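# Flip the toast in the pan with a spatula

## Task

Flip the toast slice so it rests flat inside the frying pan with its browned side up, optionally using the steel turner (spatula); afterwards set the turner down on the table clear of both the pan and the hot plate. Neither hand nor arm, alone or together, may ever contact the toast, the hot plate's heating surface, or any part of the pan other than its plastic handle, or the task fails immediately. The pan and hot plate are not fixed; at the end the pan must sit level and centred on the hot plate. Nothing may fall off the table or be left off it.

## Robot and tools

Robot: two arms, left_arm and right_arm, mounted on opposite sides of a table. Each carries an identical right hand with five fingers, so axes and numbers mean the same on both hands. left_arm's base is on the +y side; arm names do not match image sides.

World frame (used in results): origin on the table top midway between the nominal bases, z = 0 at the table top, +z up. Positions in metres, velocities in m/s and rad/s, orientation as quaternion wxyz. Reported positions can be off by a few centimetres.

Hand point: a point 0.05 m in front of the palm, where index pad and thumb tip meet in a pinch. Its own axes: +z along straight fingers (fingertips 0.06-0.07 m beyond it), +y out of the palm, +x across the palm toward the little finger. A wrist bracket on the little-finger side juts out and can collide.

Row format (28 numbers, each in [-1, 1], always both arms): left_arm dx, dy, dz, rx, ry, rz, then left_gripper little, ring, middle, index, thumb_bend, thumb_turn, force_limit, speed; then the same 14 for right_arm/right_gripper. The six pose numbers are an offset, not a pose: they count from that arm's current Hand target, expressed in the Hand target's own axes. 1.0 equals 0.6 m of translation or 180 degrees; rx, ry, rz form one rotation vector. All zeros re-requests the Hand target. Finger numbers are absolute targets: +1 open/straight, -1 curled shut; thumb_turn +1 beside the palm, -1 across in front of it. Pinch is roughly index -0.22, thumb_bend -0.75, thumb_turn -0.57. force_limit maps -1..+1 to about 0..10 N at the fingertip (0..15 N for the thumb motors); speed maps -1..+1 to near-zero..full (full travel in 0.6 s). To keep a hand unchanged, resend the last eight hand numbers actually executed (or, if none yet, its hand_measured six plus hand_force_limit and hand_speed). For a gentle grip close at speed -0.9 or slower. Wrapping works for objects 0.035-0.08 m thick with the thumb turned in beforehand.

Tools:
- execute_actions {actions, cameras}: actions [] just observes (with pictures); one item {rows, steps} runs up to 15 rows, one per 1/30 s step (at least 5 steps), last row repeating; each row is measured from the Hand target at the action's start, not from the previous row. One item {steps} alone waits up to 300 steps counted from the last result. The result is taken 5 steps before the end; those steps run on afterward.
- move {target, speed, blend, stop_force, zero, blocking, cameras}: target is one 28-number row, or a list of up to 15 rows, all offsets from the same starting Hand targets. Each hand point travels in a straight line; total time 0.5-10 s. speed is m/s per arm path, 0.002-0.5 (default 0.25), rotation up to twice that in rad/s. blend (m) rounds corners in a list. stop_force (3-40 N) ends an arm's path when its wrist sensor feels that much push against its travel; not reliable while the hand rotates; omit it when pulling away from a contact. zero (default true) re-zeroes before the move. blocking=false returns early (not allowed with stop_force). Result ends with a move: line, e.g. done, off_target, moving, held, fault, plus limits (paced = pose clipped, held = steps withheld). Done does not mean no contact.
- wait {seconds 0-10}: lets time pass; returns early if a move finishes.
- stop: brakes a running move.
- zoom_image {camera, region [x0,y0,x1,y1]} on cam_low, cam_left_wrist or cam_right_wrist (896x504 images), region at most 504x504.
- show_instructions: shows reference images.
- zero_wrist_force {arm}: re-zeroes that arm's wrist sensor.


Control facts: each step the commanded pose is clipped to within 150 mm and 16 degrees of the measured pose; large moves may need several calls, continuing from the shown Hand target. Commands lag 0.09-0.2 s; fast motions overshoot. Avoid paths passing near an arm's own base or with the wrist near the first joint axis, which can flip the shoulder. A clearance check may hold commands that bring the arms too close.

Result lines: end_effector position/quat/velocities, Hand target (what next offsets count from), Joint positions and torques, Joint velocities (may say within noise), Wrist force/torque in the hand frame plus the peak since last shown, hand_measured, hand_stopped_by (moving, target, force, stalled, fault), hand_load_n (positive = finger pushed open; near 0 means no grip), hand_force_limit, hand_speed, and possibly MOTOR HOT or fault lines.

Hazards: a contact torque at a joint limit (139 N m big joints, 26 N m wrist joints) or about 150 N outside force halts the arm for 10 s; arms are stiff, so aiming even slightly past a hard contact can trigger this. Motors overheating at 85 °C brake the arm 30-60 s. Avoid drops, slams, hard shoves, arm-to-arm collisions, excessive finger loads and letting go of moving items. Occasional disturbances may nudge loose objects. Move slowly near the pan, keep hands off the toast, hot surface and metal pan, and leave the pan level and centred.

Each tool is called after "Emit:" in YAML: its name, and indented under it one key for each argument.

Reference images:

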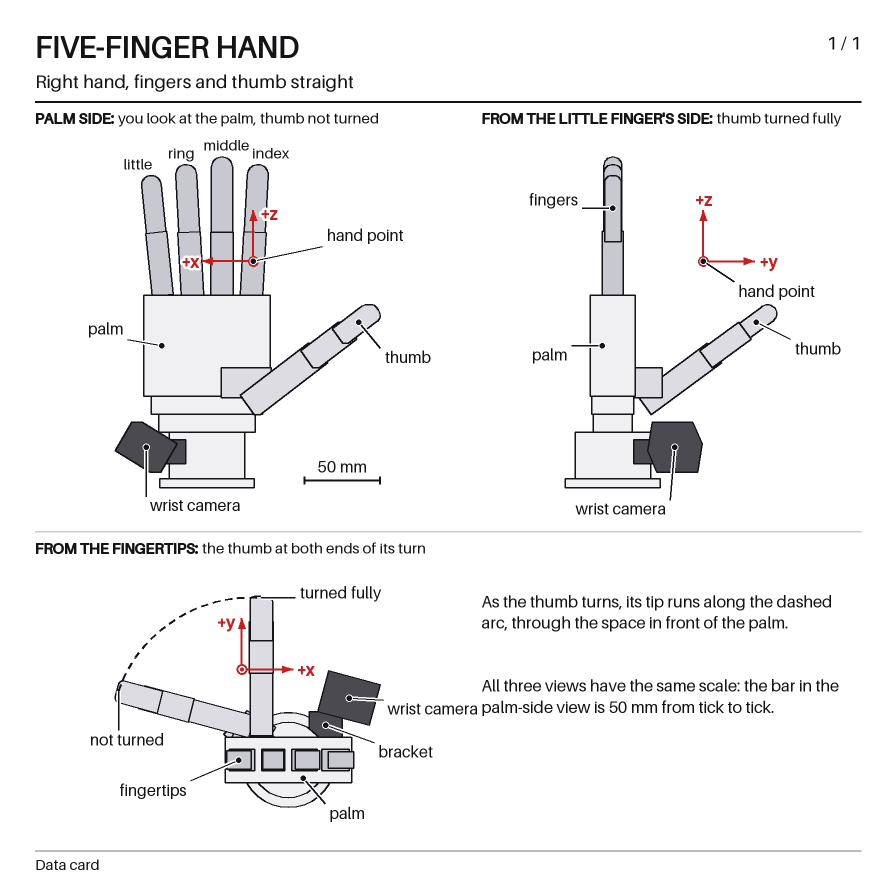

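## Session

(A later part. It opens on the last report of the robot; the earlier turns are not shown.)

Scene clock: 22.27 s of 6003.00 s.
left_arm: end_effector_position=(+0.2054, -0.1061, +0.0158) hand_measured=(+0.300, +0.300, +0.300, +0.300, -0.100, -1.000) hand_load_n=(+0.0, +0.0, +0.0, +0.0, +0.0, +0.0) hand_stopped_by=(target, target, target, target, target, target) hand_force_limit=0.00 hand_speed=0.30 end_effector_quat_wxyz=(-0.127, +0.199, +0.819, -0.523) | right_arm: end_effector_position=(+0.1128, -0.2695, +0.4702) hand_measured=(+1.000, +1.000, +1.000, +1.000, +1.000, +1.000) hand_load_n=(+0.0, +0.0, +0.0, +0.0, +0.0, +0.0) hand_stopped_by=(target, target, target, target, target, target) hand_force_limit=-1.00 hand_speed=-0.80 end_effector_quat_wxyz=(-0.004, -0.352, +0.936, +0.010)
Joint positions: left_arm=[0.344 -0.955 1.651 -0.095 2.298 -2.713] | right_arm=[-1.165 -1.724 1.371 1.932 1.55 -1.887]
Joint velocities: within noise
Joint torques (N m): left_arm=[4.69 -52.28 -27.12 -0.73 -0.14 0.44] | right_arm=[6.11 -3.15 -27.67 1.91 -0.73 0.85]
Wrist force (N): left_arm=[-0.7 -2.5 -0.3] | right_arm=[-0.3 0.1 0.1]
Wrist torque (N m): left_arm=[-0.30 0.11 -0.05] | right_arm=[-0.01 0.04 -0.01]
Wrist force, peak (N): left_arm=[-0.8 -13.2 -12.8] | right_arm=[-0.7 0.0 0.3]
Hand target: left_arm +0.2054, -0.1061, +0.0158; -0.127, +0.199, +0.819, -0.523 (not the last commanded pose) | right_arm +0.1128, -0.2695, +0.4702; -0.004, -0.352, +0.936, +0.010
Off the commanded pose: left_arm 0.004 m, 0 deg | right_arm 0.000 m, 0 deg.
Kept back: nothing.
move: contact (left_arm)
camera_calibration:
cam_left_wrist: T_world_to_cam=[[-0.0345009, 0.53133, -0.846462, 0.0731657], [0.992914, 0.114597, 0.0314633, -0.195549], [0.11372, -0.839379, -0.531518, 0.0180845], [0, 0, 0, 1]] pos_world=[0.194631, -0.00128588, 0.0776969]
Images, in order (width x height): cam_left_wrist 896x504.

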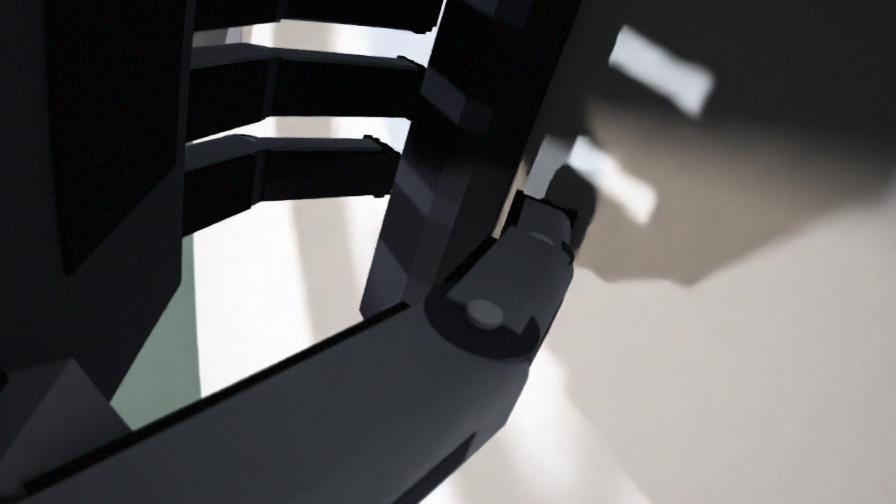

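Emit:
move:
  target:
    - [0,-0.0045,-0.0021,0,0,0, 0.3,0.3,0.3,0.3,-0.1,-1,0,0.3, 0,0,0,0,0,0,1,1,1,1,1,1,-1,-0.8]
    - [0,-0.0045,-0.0021,0,0,0, -0.5,-0.5,-0.5,-0.5,-0.1,-1,-0.4,-0.6, 0,0,0,0,0,0,1,1,1,1,1,1,-1,-0.8]
  speed: 0.05
  cameras: ["cam_left_wrist","cam_right_wrist"]

Scene clock: 24.90 s of 6003.00 s.
left_arm: end_effector_position=(+0.2054, -0.1061, +0.0188) hand_measured=(-0.142, -0.052, -0.008, -0.008, -0.098, -1.000) hand_load_n=(+3.5, +3.0, +2.0, +6.0, +5.5, +0.5) hand_stopped_by=(force, force, force, force, target, target) hand_force_limit=-0.40 hand_speed=-0.60 end_effector_quat_wxyz=(-0.127, +0.199, +0.819, -0.523) | right_arm: end_effector_position=(+0.1128, -0.2695, +0.4702) hand_measured=(+1.000, +1.000, +1.000, +1.000, +1.000, +1.000) hand_load_n=(+0.0, +0.0, +0.0, +0.0, +0.0, +0.0) hand_stopped_by=(target, target, target, target, target, target) hand_force_limit=-1.00 hand_speed=-0.80 end_effector_quat_wxyz=(-0.004, -0.352, +0.936, +0.010)
Joint positions: left_arm=[0.344 -0.96 1.649 -0.089 2.298 -2.713] | right_arm=[-1.165 -1.724 1.371 1.932 1.55 -1.887]
Joint velocities: within noise
Joint torques (N m): left_arm=[4.34 -35.82 -11.27 -0.26 -1.33 -2.28] | right_arm=[5.54 -3.04 -29.5 1.91 -0.74 1.03]
Wrist force (N): left_arm=[-0.3 -7.1 -1.0] | right_arm=[-0.1 0.2 0.0]
Wrist torque (N m): left_arm=[-0.44 0.06 -0.12] | right_arm=[0.03 0.02 0.00]
Wrist force, peak (N): left_arm=[0.2 -8.0 -1.6] | right_arm=[-0.3 0.3 0.4]
Hand target: left_arm +0.2054, -0.1061, +0.0187; -0.127, +0.199, +0.819, -0.523 | right_arm +0.1128, -0.2695, +0.4702; -0.004, -0.352, +0.936, +0.010
Off the commanded pose: left_arm 0.000 m, 0 deg | right_arm 0.000 m, 0 deg.
Kept back: nothing.
move: done
camera_calibration:
cam_left_wrist: T_world_to_cam=[[-0.0344939, 0.531262, -0.846505, 0.0757091], [0.992909, 0.114636, 0.0314849, -0.195652], [0.113766, -0.839416, -0.531448, 0.0196396], [0, 0, 0, 1]] pos_world=[0.194642, -0.0013069, 0.0806856]
cam_right_wrist: T_world_to_cam=[[-0.802456, 0.596599, -0.0115619, 0.262202], [0.50398, 0.687998, 0.522172, -0.117345], [0.319482, 0.413193, -0.852762, 0.595232], [0, 0, 0, 1]] pos_world=[0.0793793, -0.321642, 0.571896]
Images, in order (width x height): cam_left_wrist 896x504, cam_right_wrist 896x504.

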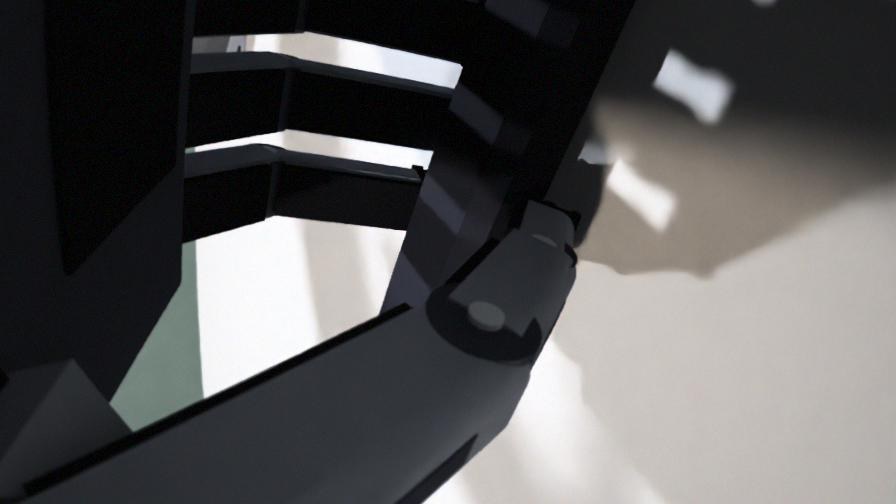

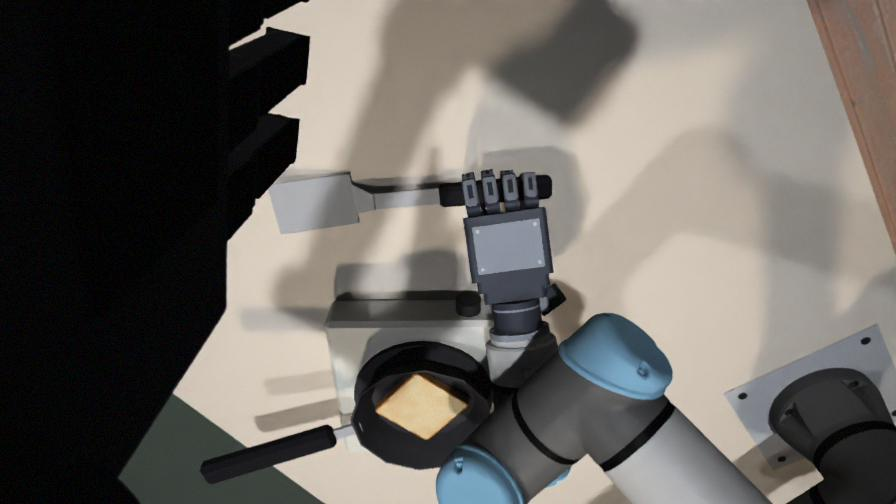

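Emit:
move:
  target:
    - [0,0,0,0,0,0, -0.8,-0.8,-0.8,-0.8,-0.6,-1,0.2,-0.7, 0,0,0,0,0,0,1,1,1,1,1,1,-1,-0.8]
    - [0,-0.045,-0.021,0,0,0, -0.8,-0.8,-0.8,-0.8,-0.6,-1,0.2,-0.7, 0,0,0,0,0,0,1,1,1,1,1,1,-1,-0.8]
  speed: 0.05
  cameras: ["cam_left_wrist","cam_right_wrist","cam_low"]

Emit:
zoom_image:
  camera: "cam_low"
  region: [350, 220, 510, 340]

Scene clock: 26.70 s of 6003.00 s.
left_arm: end_effector_position=(+0.2054, -0.1061, +0.0488) hand_measured=(-0.172, -0.066, -0.022, -0.008, -0.104, -1.000) hand_load_n=(+1.5, +2.5, +5.5, +4.5, +13.5, +4.0) hand_stopped_by=(force, force, force, force, force, target) hand_force_limit=0.20 hand_speed=-0.70 end_effector_quat_wxyz=(-0.127, +0.199, +0.819, -0.523) end_effector_velocity=(+0.000, -0.002, -0.002) end_effector_angular_velocity=(-0.004, -0.001, +0.000) | right_arm: end_effector_position=(+0.1128, -0.2695, +0.4702) hand_measured=(+1.000, +1.000, +1.000, +1.000, +1.000, +1.000) hand_load_n=(+0.0, +0.0, +0.0, +0.0, -0.5, +0.0) hand_stopped_by=(target, target, target, target, target, target) hand_force_limit=-1.00 hand_speed=-0.80 end_effector_quat_wxyz=(-0.004, -0.352, +0.936, +0.010)
Joint positions: left_arm=[0.344 -1.003 1.629 -0.026 2.298 -2.714] | right_arm=[-1.165 -1.724 1.371 1.932 1.55 -1.887]
Joint velocities: left_arm=[-0.001 0.004 0 -0.008 0 0] | right_arm=[within noise]
Joint torques (N m): left_arm=[5.96 -37.09 -9.15 -1.98 -1.02 -0.37] | right_arm=[5.7 -2.77 -30.58 1.81 -0.92 1.13]
Wrist force (N): left_arm=[-0.6 0.5 1.6] | right_arm=[-0.3 0.0 0.2]
Wrist torque (N m): left_arm=[-0.25 0.17 -0.18] | right_arm=[-0.03 0.05 -0.02]
Wrist force, peak (N): left_arm=[0.2 -11.7 -2.8] | right_arm=[-0.4 0.4 0.1]
Hand target: left_arm +0.2054, -0.1060, +0.0485; -0.127, +0.199, +0.819, -0.523 | right_arm +0.1128, -0.2695, +0.4702; -0.004, -0.352, +0.936, +0.010
Off the commanded pose: left_arm 0.000 m, 0 deg | right_arm 0.000 m, 0 deg.
Kept back: nothing.
move: done
camera_calibration:
cam_left_wrist: T_world_to_cam=[[-0.0345067, 0.531145, -0.846578, 0.10114], [0.992905, 0.114672, 0.0314741, -0.196599], [0.113796, -0.839485, -0.531333, 0.0355459], [0, 0, 0, 1]] pos_world=[0.194649, -0.00133531, 0.110697]
cam_right_wrist: T_world_to_cam=[[-0.802456, 0.596599, -0.0115625, 0.262202], [0.503979, 0.687998, 0.522173, -0.117345], [0.319483, 0.413193, -0.852761, 0.595231], [0, 0, 0, 1]] pos_world=[0.0793794, -0.321642, 0.571897]

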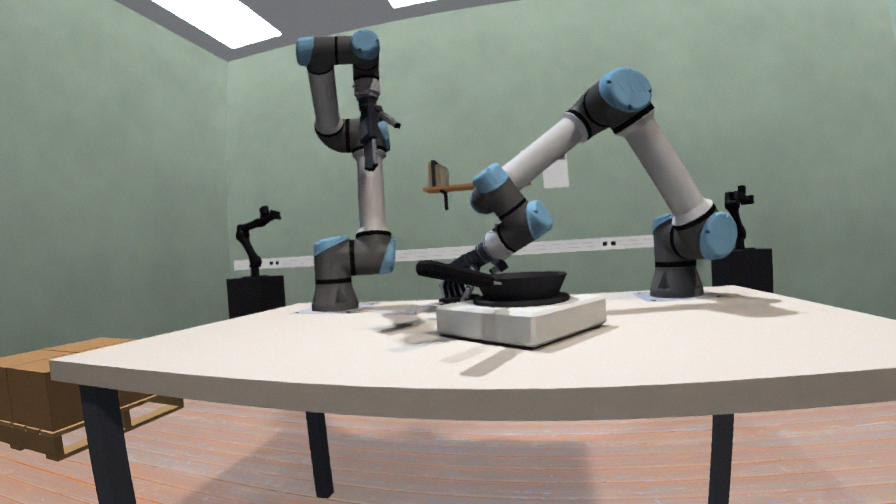

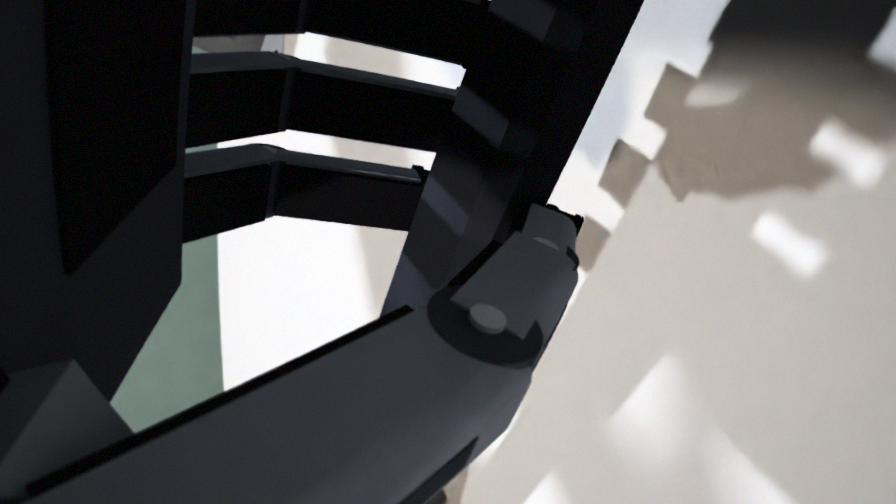

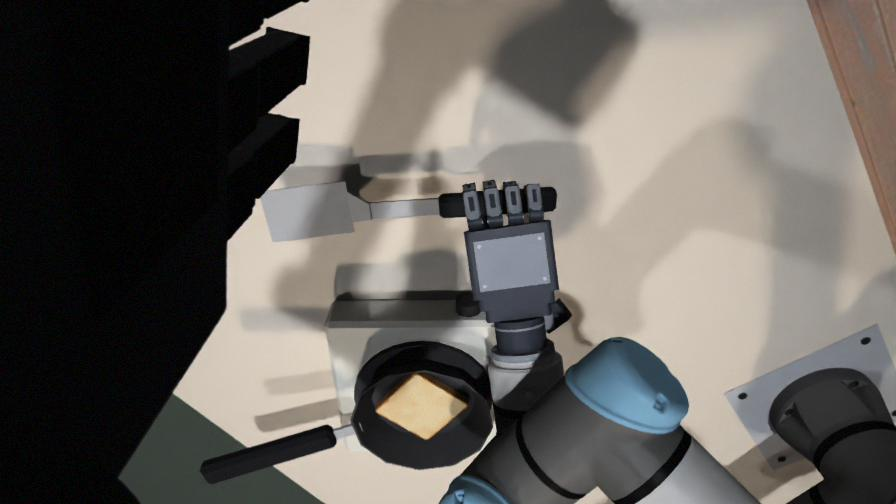

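Scaled by 3.150.

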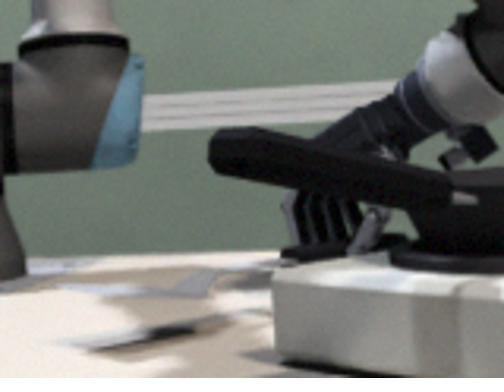

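Emit:
move:
  target: [0.2712,-0.2618,-0.2328,0,-0.2032,-0.0947, -0.8,-0.8,-0.8,-0.8,-0.6,-1,0.2,-0.7, 0,0,0,0,0,0,1,1,1,1,1,1,-1,-0.8]
  speed: 0.15
  cameras: ["cam_left_wrist","cam_right_wrist","cam_low"]

Emit:
zoom_image:
  camera: "cam_low"
  region: [350, 140, 610, 350]

Scene clock: 30.00 s of 6003.00 s.
left_arm: end_effector_position=(+0.0883, +0.0223, +0.2499) hand_measured=(-0.172, -0.066, -0.022, -0.008, -0.104, -1.000) hand_load_n=(+1.0, +2.5, +5.5, +4.5, +13.5, +4.0) hand_stopped_by=(force, force, force, force, force, target) hand_force_limit=0.20 hand_speed=-0.70 end_effector_quat_wxyz=(-0.061, +0.096, -0.838, +0.534) end_effector_velocity=(+0.002, -0.002, -0.004) end_effector_angular_velocity=(+0.002, -0.003, -0.016) | right_arm: end_effector_position=(+0.1128, -0.2695, +0.4702) hand_measured=(+1.000, +1.000, +1.000, +1.000, +1.000, +1.000) hand_load_n=(+0.0, +0.0, +0.0, +0.0, +0.0, +0.0) hand_stopped_by=(target, target, target, target, target, target) hand_force_limit=-1.00 hand_speed=-0.80 end_effector_quat_wxyz=(-0.004, -0.352, +0.936, +0.010)
Joint positions: left_arm=[-0.357 -1.745 1.961 0.292 1.049 -3.412] | right_arm=[-1.165 -1.724 1.371 1.932 1.55 -1.887]
Joint velocities: left_arm=[0.018 0.006 0.005 -0.019 0.029 0.021] | right_arm=[within noise]
Joint torques (N m): left_arm=[11.31 -6.9 -10.94 -1.9 1.34 3.08] | right_arm=[5.75 -3.13 -29.69 1.74 -0.9 1.35]
Wrist force (N): left_arm=[-0.9 -0.3 1.8] | right_arm=[-0.2 0.3 0.1]
Wrist torque (N m): left_arm=[-0.38 0.21 -0.22] | right_arm=[0.04 0.04 0.00]
Wrist force, peak (N): left_arm=[-1.5 1.0 1.8] | right_arm=[-0.2 0.3 0.3]
Hand target: left_arm +0.0884, +0.0224, +0.2497; +0.061, -0.096, +0.838, -0.534 | right_arm +0.1128, -0.2695, +0.4702; -0.004, -0.352, +0.936, +0.010
Off the commanded pose: left_arm 0.000 m, 0 deg | right_arm 0.000 m, 0 deg.
Kept back: nothing.
move: done
camera_calibration:
cam_left_wrist: T_world_to_cam=[[-0.371092, 0.381732, -0.846505, 0.232182], [0.682342, 0.730407, 0.0302519, -0.0873585], [0.629841, -0.56638, -0.53152, 0.211973], [0, 0, 0, 1]] pos_world=[0.01226, 0.095233, 0.311854]
cam_right_wrist: T_world_to_cam=[[-0.802456, 0.596599, -0.0115631, 0.262203], [0.503979, 0.687997, 0.522174, -0.117346], [0.319484, 0.413194, -0.852761, 0.595231], [0, 0, 0, 1]] pos_world=[0.0793793, -0.321642, 0.571897]

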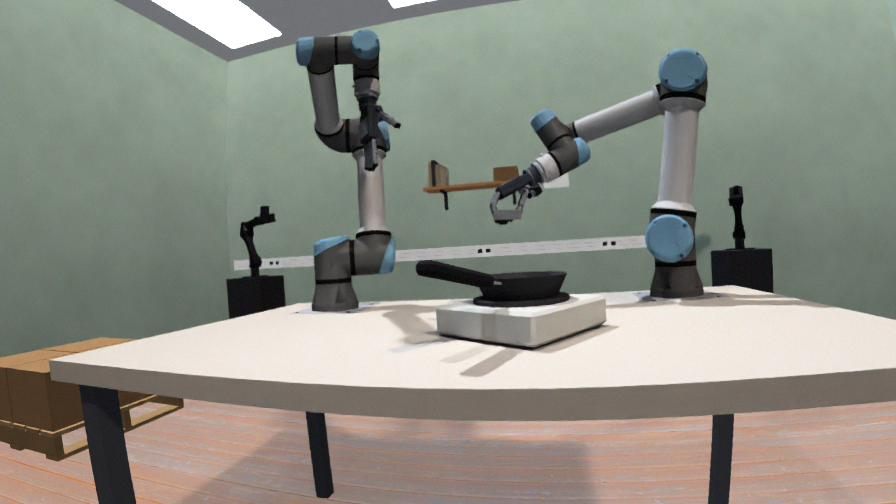

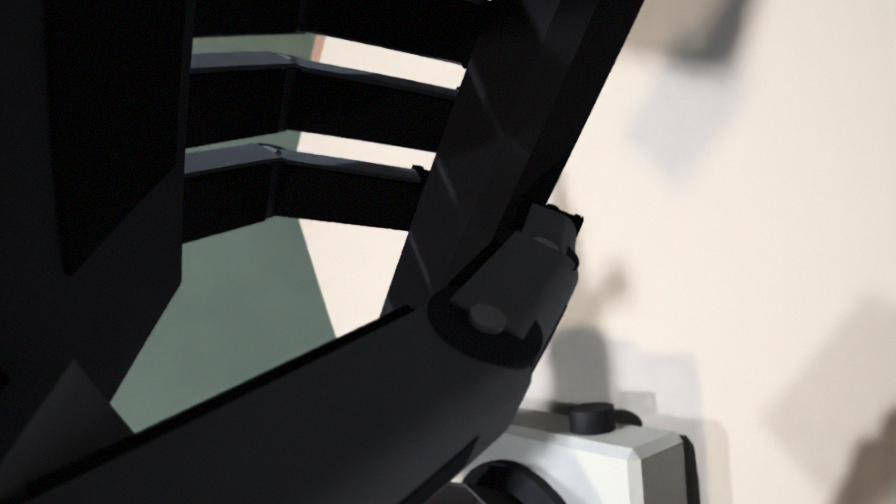

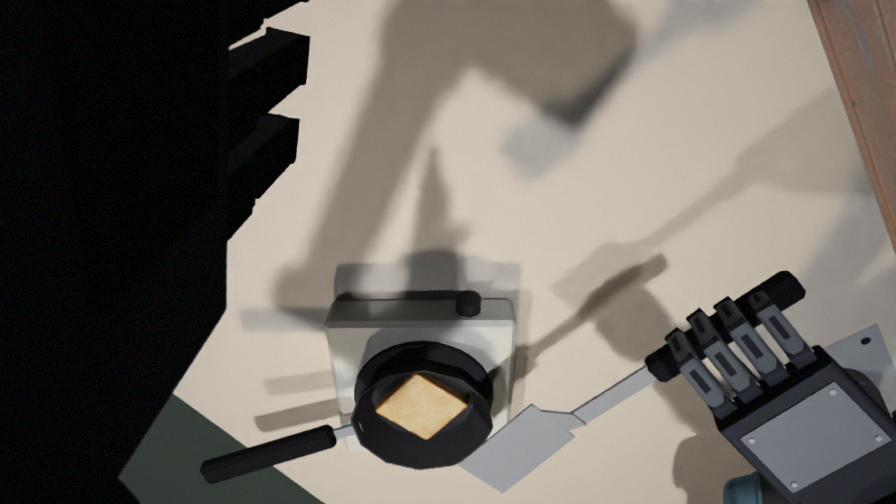

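Scaled by 1.938.

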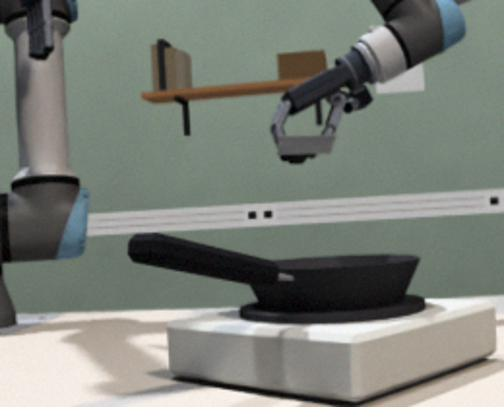

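Emit:
zoom_image:
  camera: "cam_low"
  region: [470, 170, 550, 240]

Emit:
zoom_image:
  camera: "cam_right_wrist"
  region: [440, 260, 820, 504]

Scaled by 6.300.

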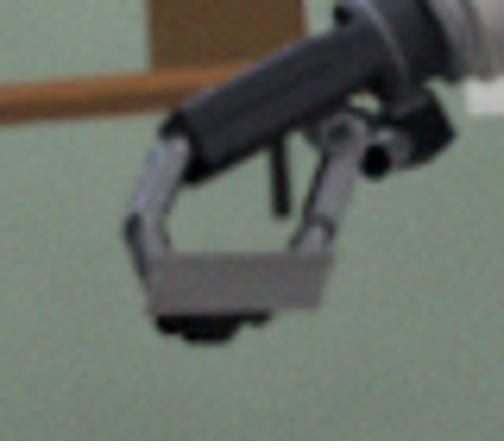

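Scaled by 1.326.

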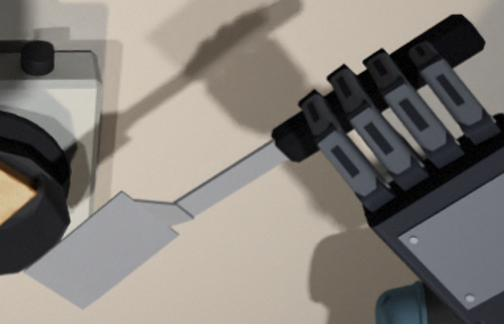

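Emit:
move:
  target: [0,0,0,0,0,0, -0.8,-0.8,-0.8,-0.8,-0.6,-1,0.2,-0.7, -0.4648,-0.208,0.3125,-0.5534,0.2457,0.6536,1,1,1,1,1,1,-1,-0.8]
  speed: 0.3

Scene clock: 40.30 s of 6003.00 s.
left_arm: end_effector_position=(+0.0884, +0.0224, +0.2497) hand_measured=(-0.172, -0.066, -0.022, -0.008, -0.104, -1.000) hand_load_n=(+1.0, +2.0, +5.5, +4.5, +13.5, +4.0) hand_stopped_by=(force, force, force, force, force, target) hand_force_limit=0.20 hand_speed=-0.70 end_effector_quat_wxyz=(-0.061, +0.096, -0.838, +0.534) | right_arm: end_effector_position=(+0.4019, -0.1766, +0.2797) hand_measured=(+1.000, +1.000, +1.000, +1.000, +1.000, +1.000) hand_load_n=(+0.0, +0.0, +0.0, +0.0, +0.0, +0.0) hand_stopped_by=(target, target, target, target, target, target) hand_force_limit=-1.00 hand_speed=-0.80 end_effector_quat_wxyz=(-0.478, +0.616, +0.406, +0.476) end_effector_velocity=(-0.001, +0.000, +0.000) end_effector_angular_velocity=(-0.004, +0.003, +0.004)
Joint positions: left_arm=[-0.357 -1.745 1.961 0.291 1.049 -3.412] | right_arm=[-1.563 -1.612 2.009 0.021 0.225 1.367]
Joint velocities: left_arm=[within noise] | right_arm=[-0.001 0.006 -0.005 0.027 -0.003 -0.026]
Joint torques (N m): left_arm=[5.17 -21.34 -14.24 -1.54 1.13 1.09] | right_arm=[2.31 -7.52 -33.19 1.91 -2.04 -2.24]
Wrist force (N): left_arm=[-0.7 -0.3 1.4] | right_arm=[0.7 -0.5 -0.5]
Wrist torque (N m): left_arm=[-0.37 0.18 -0.21] | right_arm=[0.06 0.04 -0.09]
Wrist force, peak (N): left_arm=[-0.8 -0.1 1.8] | right_arm=[1.0 -0.1 -0.4]
Hand target: left_arm +0.0884, +0.0224, +0.2497; +0.061, -0.096, +0.838, -0.534 | right_arm +0.4020, -0.1766, +0.2799; -0.478, +0.616, +0.407, +0.476
Off the commanded pose: left_arm 0.000 m, 0 deg | right_arm 0.000 m, 0 deg.
Kept back: nothing.
move: done
camera_calibration:
cam_left_wrist: T_world_to_cam=[[-0.370762, 0.382044, -0.846509, 0.231995], [0.682464, 0.730275, 0.0306735, -0.0876029], [0.629904, -0.56634, -0.531489, 0.211825], [0, 0, 0, 1]] pos_world=[0.0123713, 0.095307, 0.311656]
cam_right_wrist: T_world_to_cam=[[0.986038, -0.166444, 0.00498442, -0.42159], [-0.0949027, -0.586308, -0.80451, 0.159282], [0.136829, 0.792805, -0.593918, 0.370094], [0, 0, 0, 1]] pos_world=[0.38018, -0.270195, 0.350051]

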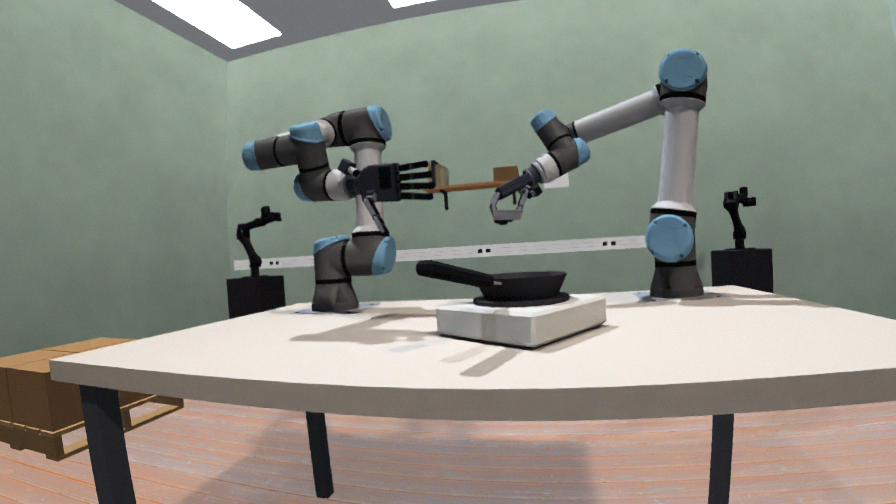

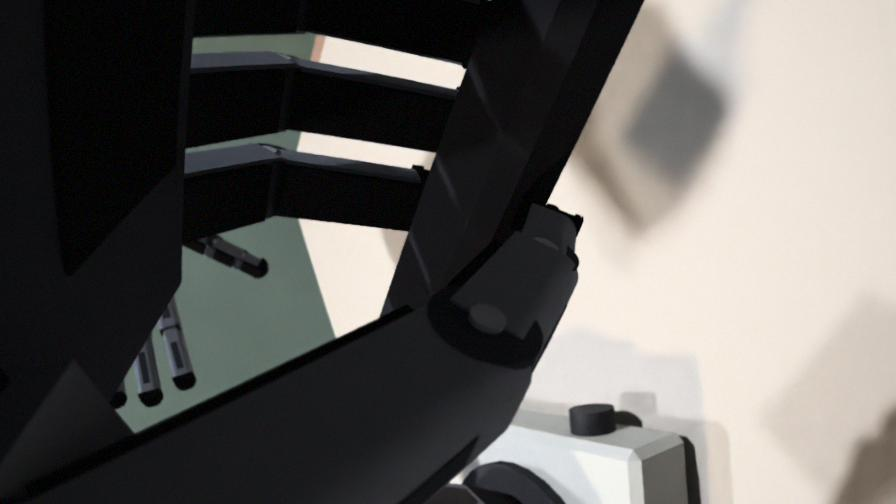

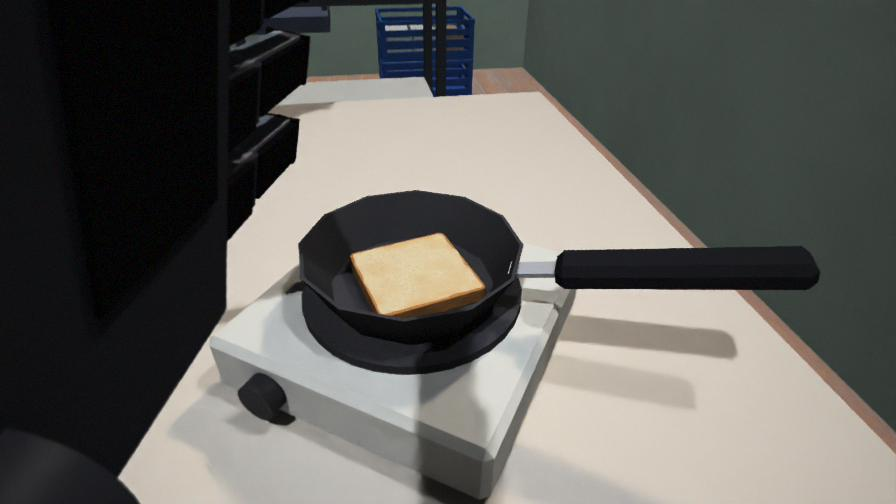

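Emit:
zoom_image:
  camera: "cam_right_wrist"
  region: [200, 150, 600, 400]

Scaled by 1.260.

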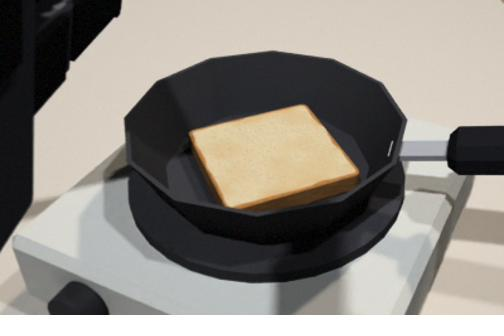

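Emit:
move:
  target: [-0.1711,0.152,0.0295,0,0,0, -0.8,-0.8,-0.8,-0.8,-0.6,-1,0.2,-0.7, 0,0,0,0,0,0,1,1,1,1,1,1,-1,-0.8]
  speed: 0.15

Emit:
zoom_image:
  camera: "cam_right_wrist"
  region: [200, 50, 600, 400]

Emit:
zoom_image:
  camera: "cam_low"
  region: [400, 180, 600, 350]

Scene clock: 45.57 s of 6003.00 s.
left_arm: end_effector_position=(+0.1834, +0.0674, +0.1595) hand_measured=(-0.172, -0.066, -0.022, -0.008, -0.104, -1.000) hand_load_n=(+1.5, +2.5, +5.5, +4.5, +13.0, +4.0) hand_stopped_by=(force, force, force, force, force, target) hand_force_limit=0.20 hand_speed=-0.70 end_effector_quat_wxyz=(-0.061, +0.095, -0.838, +0.534) end_effector_velocity=(-0.001, +0.000, +0.001) end_effector_angular_velocity=(-0.001, +0.001, +0.004) | right_arm: end_effector_position=(+0.4020, -0.1766, +0.2799) hand_measured=(+1.000, +1.000, +1.000, +1.000, +1.000, +1.000) hand_load_n=(+0.0, +0.0, +0.0, +0.0, +0.5, +0.0) hand_stopped_by=(target, target, target, target, target, target) hand_force_limit=-1.00 hand_speed=-0.80 end_effector_quat_wxyz=(-0.478, +0.616, +0.407, +0.476)
Joint positions: left_arm=[-0.019 -1.724 2.181 -0.01 1.351 -3.245] | right_arm=[-1.563 -1.612 2.008 0.022 0.225 1.366]
Joint velocities: left_arm=[-0.005 -0.001 -0.001 0.002 -0.007 -0.004] | right_arm=[within noise]
Joint torques (N m): left_arm=[-9.73 -22.35 -32.37 1.11 -2.32 -2.31] | right_arm=[-5.54 -6.62 -33.09 1.97 -2.2 -2]
Wrist force (N): left_arm=[-0.7 -0.3 1.6] | right_arm=[0.5 -0.3 -0.3]
Wrist torque (N m): left_arm=[-0.36 0.20 -0.20] | right_arm=[0.08 0.06 -0.10]
Wrist force, peak (N): left_arm=[-1.7 0.9 1.6] | right_arm=[0.9 -0.6 -0.5]
Hand target: left_arm +0.1834, +0.0674, +0.1596; +0.061, -0.096, +0.838, -0.534 | right_arm +0.4020, -0.1766, +0.2799; -0.478, +0.616, +0.407, +0.476
Off the commanded pose: left_arm 0.000 m, 0 deg | right_arm 0.000 m, 0 deg.
Kept back: nothing.
move: done
camera_calibration:
cam_left_wrist: T_world_to_cam=[[-0.370626, 0.382347, -0.846432, 0.173601], [0.682516, 0.730213, 0.0309973, -0.182563], [0.629927, -0.566215, -0.531594, 0.129514], [0, 0, 0, 1]] pos_world=[0.107358, 0.140266, 0.22145]
cam_right_wrist: T_world_to_cam=[[0.986094, -0.1661, 0.00535064, -0.421744], [-0.0944211, -0.58647, -0.804449, 0.159194], [0.136757, 0.792757, -0.593998, 0.370218], [0, 0, 0, 1]] pos_world=[0.380281, -0.270182, 0.350229]

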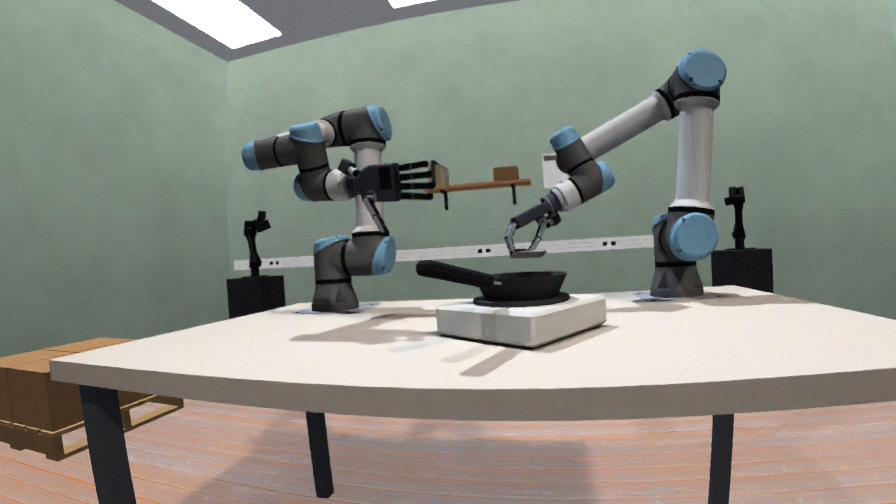

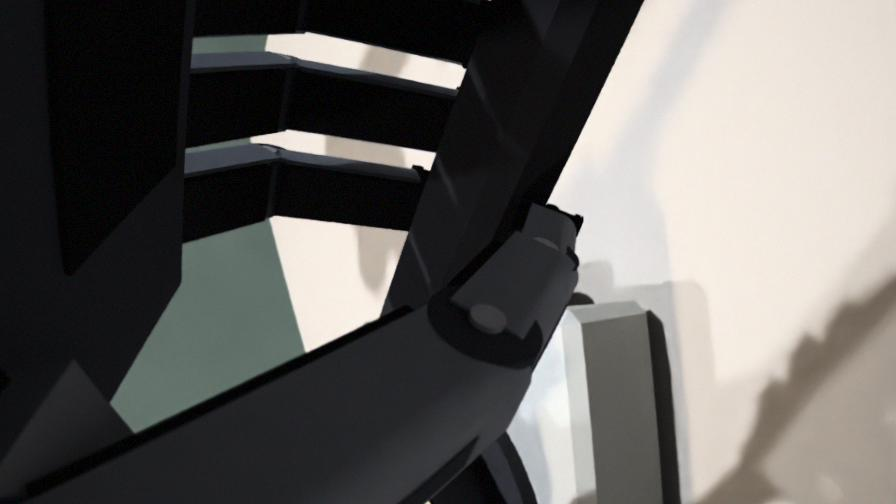

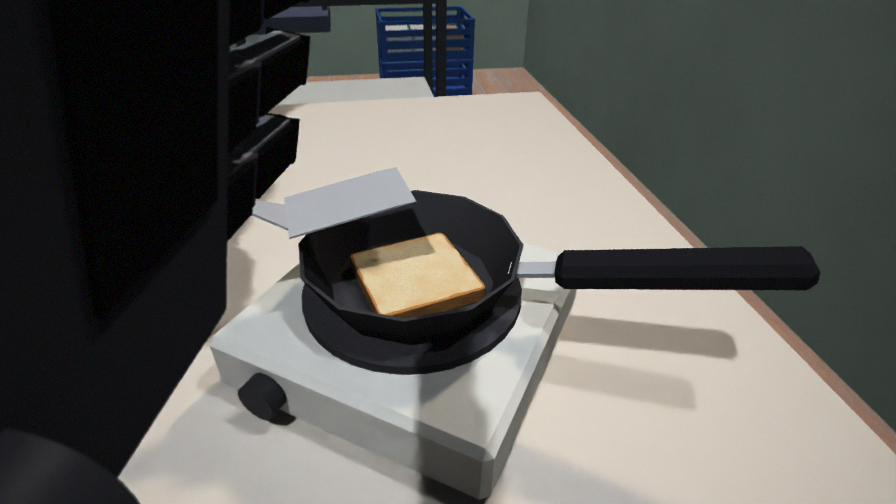

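Scaled by 1.260.

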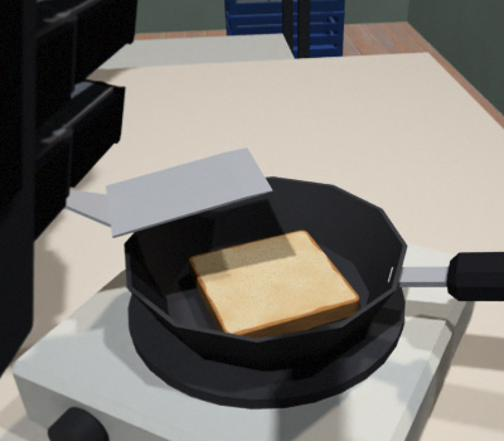

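Scaled by 2.520.

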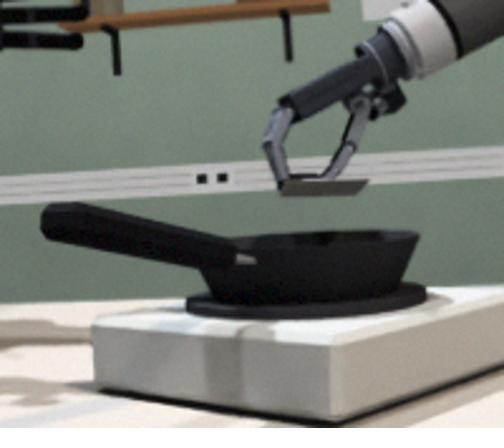

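Emit:
move:
  target: [-0.1517,-0.326,-0.1202,0,0.141,-0.302, -0.8,-0.8,-0.8,-0.8,-0.6,-1,0.2,-0.7, 0,0,0,0,0,0,1,1,1,1,1,1,-1,-0.8]
  speed: 0.15

Emit:
zoom_image:
  camera: "cam_right_wrist"
  region: [200, 50, 600, 400]

Emit:
zoom_image:
  camera: "cam_low"
  region: [400, 150, 600, 350]

Scene clock: 50.70 s of 6003.00 s.
left_arm: end_effector_position=(+0.2760, +0.0712, +0.3674) hand_measured=(-0.172, -0.066, -0.022, -0.008, -0.104, -1.000) hand_load_n=(+1.5, +2.5, +5.5, +4.5, +13.0, +4.5) hand_stopped_by=(force, force, force, force, force, target) hand_force_limit=0.20 hand_speed=-0.70 end_effector_quat_wxyz=(+0.366, +0.349, -0.695, +0.511) end_effector_velocity=(+0.000, +0.000, -0.004) end_effector_angular_velocity=(+0.004, -0.015, +0.001) | right_arm: end_effector_position=(+0.4020, -0.1766, +0.2799) hand_measured=(+1.000, +1.000, +1.000, +1.000, +1.000, +1.000) hand_load_n=(+0.0, +0.0, +0.0, +0.0, +0.0, +0.0) hand_stopped_by=(target, target, target, target, target, target) hand_force_limit=-1.00 hand_speed=-0.80 end_effector_quat_wxyz=(-0.478, +0.616, +0.407, +0.476)
Joint positions: left_arm=[0.742 -1.463 1.506 0.29 2.444 -3.97] | right_arm=[-1.563 -1.612 2.008 0.022 0.225 1.366]
Joint velocities: left_arm=[-0.005 -0.003 0.008 0.001 -0.01 0.017] | right_arm=[within noise]
Joint torques (N m): left_arm=[-9.14 -37.64 -11.83 -1.4 -1.44 2.48] | right_arm=[-6.45 -6.85 -28.03 0.17 -1.79 -1.66]
Wrist force (N): left_arm=[-1.0 0.0 1.6] | right_arm=[0.6 -0.2 -0.4]
Wrist torque (N m): left_arm=[-0.12 -0.10 -0.18] | right_arm=[0.10 0.05 -0.09]
Wrist force, peak (N): left_arm=[-1.2 0.2 2.1] | right_arm=[0.8 -0.3 -0.7]
Hand target: left_arm +0.2759, +0.0713, +0.3674; -0.366, -0.349, +0.695, -0.511 | right_arm +0.4020, -0.1766, +0.2799; -0.478, +0.616, +0.407, +0.476
Off the commanded pose: left_arm 0.000 m, 0 deg | right_arm 0.000 m, 0 deg.
Kept back: nothing.
move: done
camera_calibration:
cam_left_wrist: T_world_to_cam=[[-0.950589, 0.249042, -0.185361, 0.309116], [0.30531, 0.641694, -0.703573, 0.125299], [-0.056274, -0.725401, -0.686022, 0.441388], [0, 0, 0, 1]] pos_world=[0.280426, 0.162797, 0.448257]
cam_right_wrist: T_world_to_cam=[[0.986094, -0.1661, 0.00535015, -0.421744], [-0.0944219, -0.58647, -0.804449, 0.159194], [0.136757, 0.792757, -0.593998, 0.370218], [0, 0, 0, 1]] pos_world=[0.380281, -0.270183, 0.350229]

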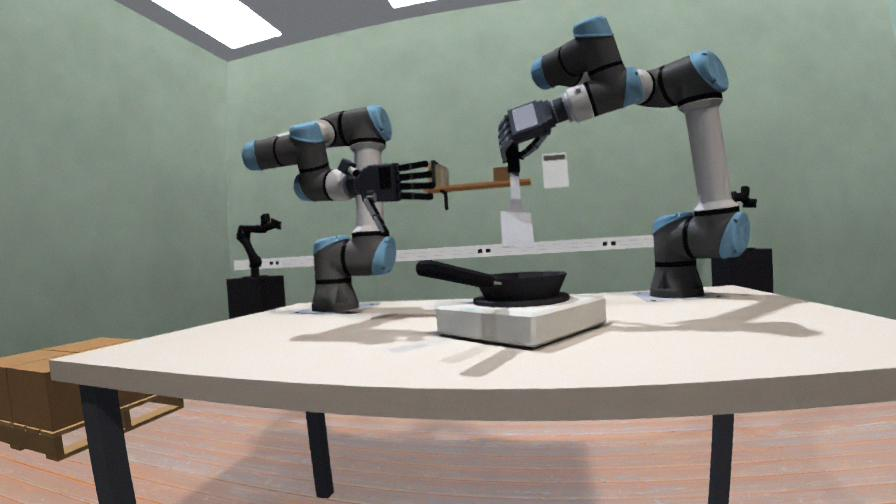

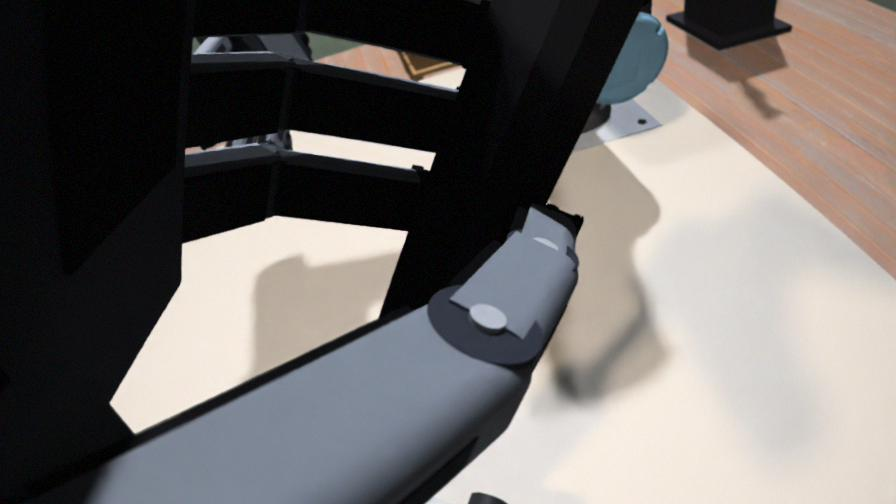

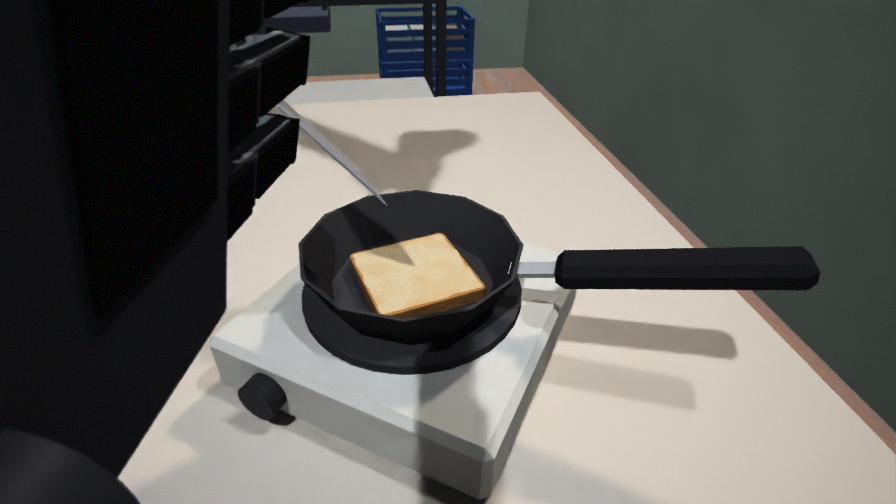

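Scaled by 1.260.

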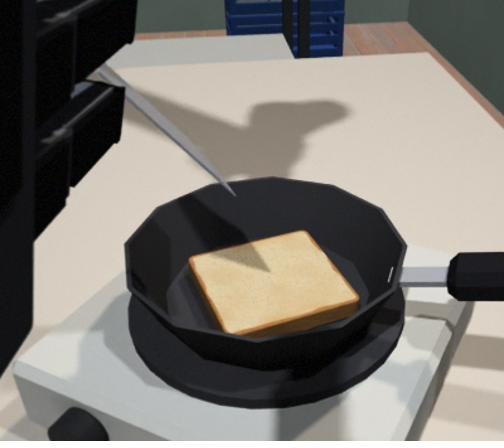

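Scaled by 2.520.

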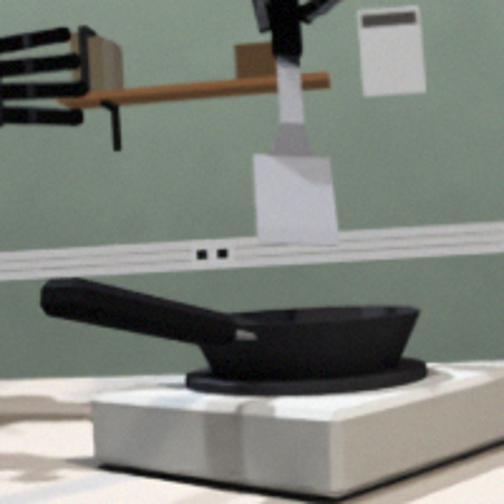

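Emit:
move:
  target: [-0.0495,0.0425,-0.0023,0,0.0141,-0.0302, -0.8,-0.8,-0.8,-0.8,-0.6,-1,0.2,-0.7, 0,0,0,0,0,0,1,1,1,1,1,1,-1,-0.8]
  speed: 0.1
  cameras: ["cam_low","cam_right_wrist"]

Emit:
zoom_image:
  camera: "cam_right_wrist"
  region: [220, 80, 560, 380]

Emit:
zoom_image:
  camera: "cam_low"
  region: [460, 180, 600, 320]

Scene clock: 52.20 s of 6003.00 s.
left_arm: end_effector_position=(+0.2687, +0.0820, +0.3303) hand_measured=(-0.172, -0.066, -0.022, -0.008, -0.104, -1.000) hand_load_n=(+2.0, +2.5, +5.5, +4.5, +13.0, +4.0) hand_stopped_by=(force, force, force, force, force, target) hand_force_limit=0.20 hand_speed=-0.70 end_effector_quat_wxyz=(+0.406, +0.370, -0.669, +0.500) end_effector_velocity=(+0.001, +0.000, +0.003) end_effector_angular_velocity=(+0.004, -0.011, +0.003) | right_arm: end_effector_position=(+0.4020, -0.1766, +0.2799) hand_measured=(+1.000, +1.000, +1.000, +1.000, +1.000, +1.000) hand_load_n=(+0.0, +0.0, +0.0, +0.0, +0.0, +0.0) hand_stopped_by=(target, target, target, target, target, target) hand_force_limit=-1.00 hand_speed=-0.80 end_effector_quat_wxyz=(-0.478, +0.616, +0.407, +0.476)
Joint positions: left_arm=[0.769 -1.47 1.64 0.118 2.498 -4.095] | right_arm=[-1.563 -1.612 2.008 0.022 0.225 1.366]
Joint velocities: left_arm=[-0.001 0 -0.013 0.02 -0.007 0.015] | right_arm=[within noise]
Joint torques (N m): left_arm=[-10.48 -35.05 -32.4 1.52 -1.64 2.61] | right_arm=[-5.98 -7.48 -25.07 -0.37 -1.75 -1.49]
Wrist force (N): left_arm=[-0.7 0.2 1.4] | right_arm=[0.6 -0.2 -0.3]
Wrist torque (N m): left_arm=[-0.06 -0.13 -0.14] | right_arm=[0.09 0.06 -0.09]
Wrist force, peak (N): left_arm=[-2.0 0.6 1.4] | right_arm=[0.7 -0.4 -0.5]
Hand target: left_arm +0.2687, +0.0819, +0.3304; -0.405, -0.370, +0.669, -0.500 | right_arm +0.4020, -0.1766, +0.2799; -0.478, +0.616, +0.407, +0.476
Off the commanded pose: left_arm 0.000 m, 0 deg | right_arm 0.000 m, 0 deg.
Kept back: nothing.
move: done
camera_calibration:
cam_right_wrist: T_world_to_cam=[[0.986094, -0.1661, 0.00535038, -0.421744], [-0.0944216, -0.58647, -0.804449, 0.159194], [0.136757, 0.792757, -0.593998, 0.370218], [0, 0, 0, 1]] pos_world=[0.380281, -0.270183, 0.350229]
Images, in order (width x height): cam_low 896x504, cam_right_wrist 896x504.

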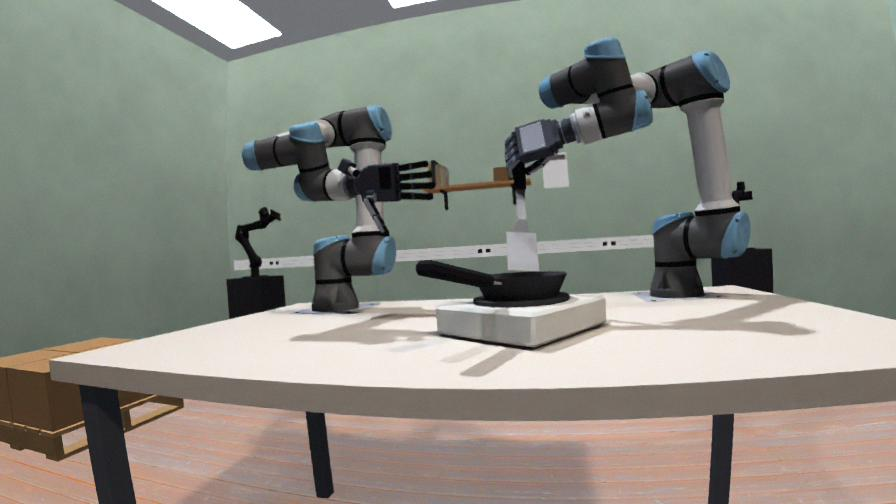

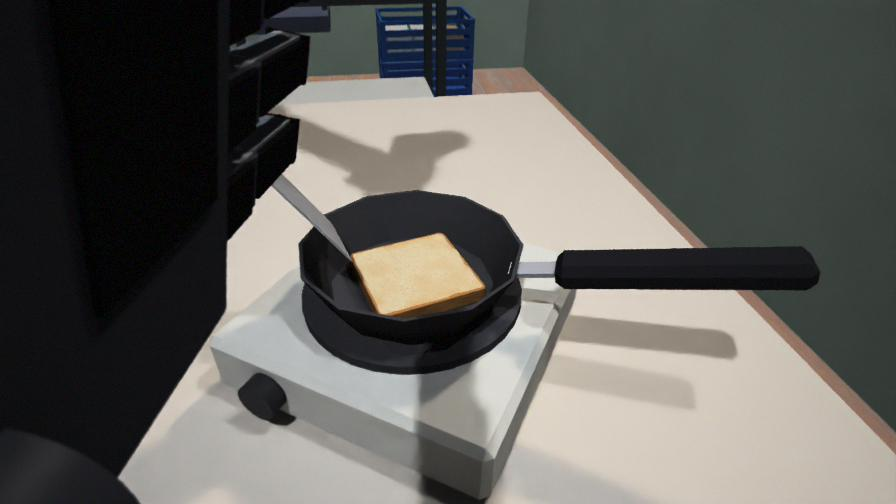

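Scaled by 1.482.

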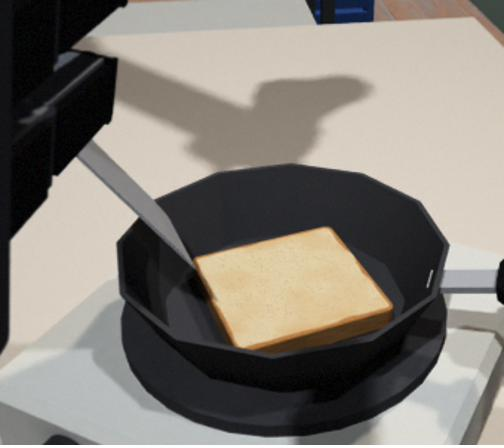

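Scaled by 3.600.

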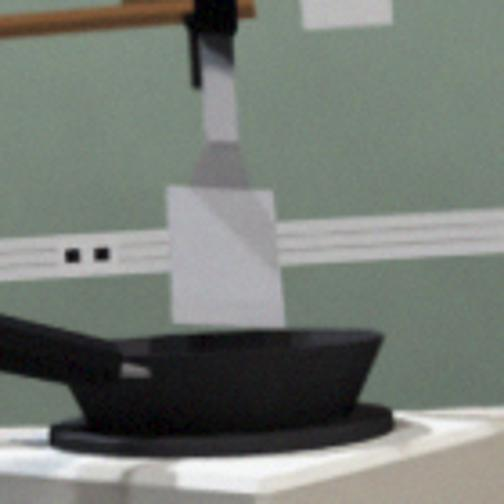

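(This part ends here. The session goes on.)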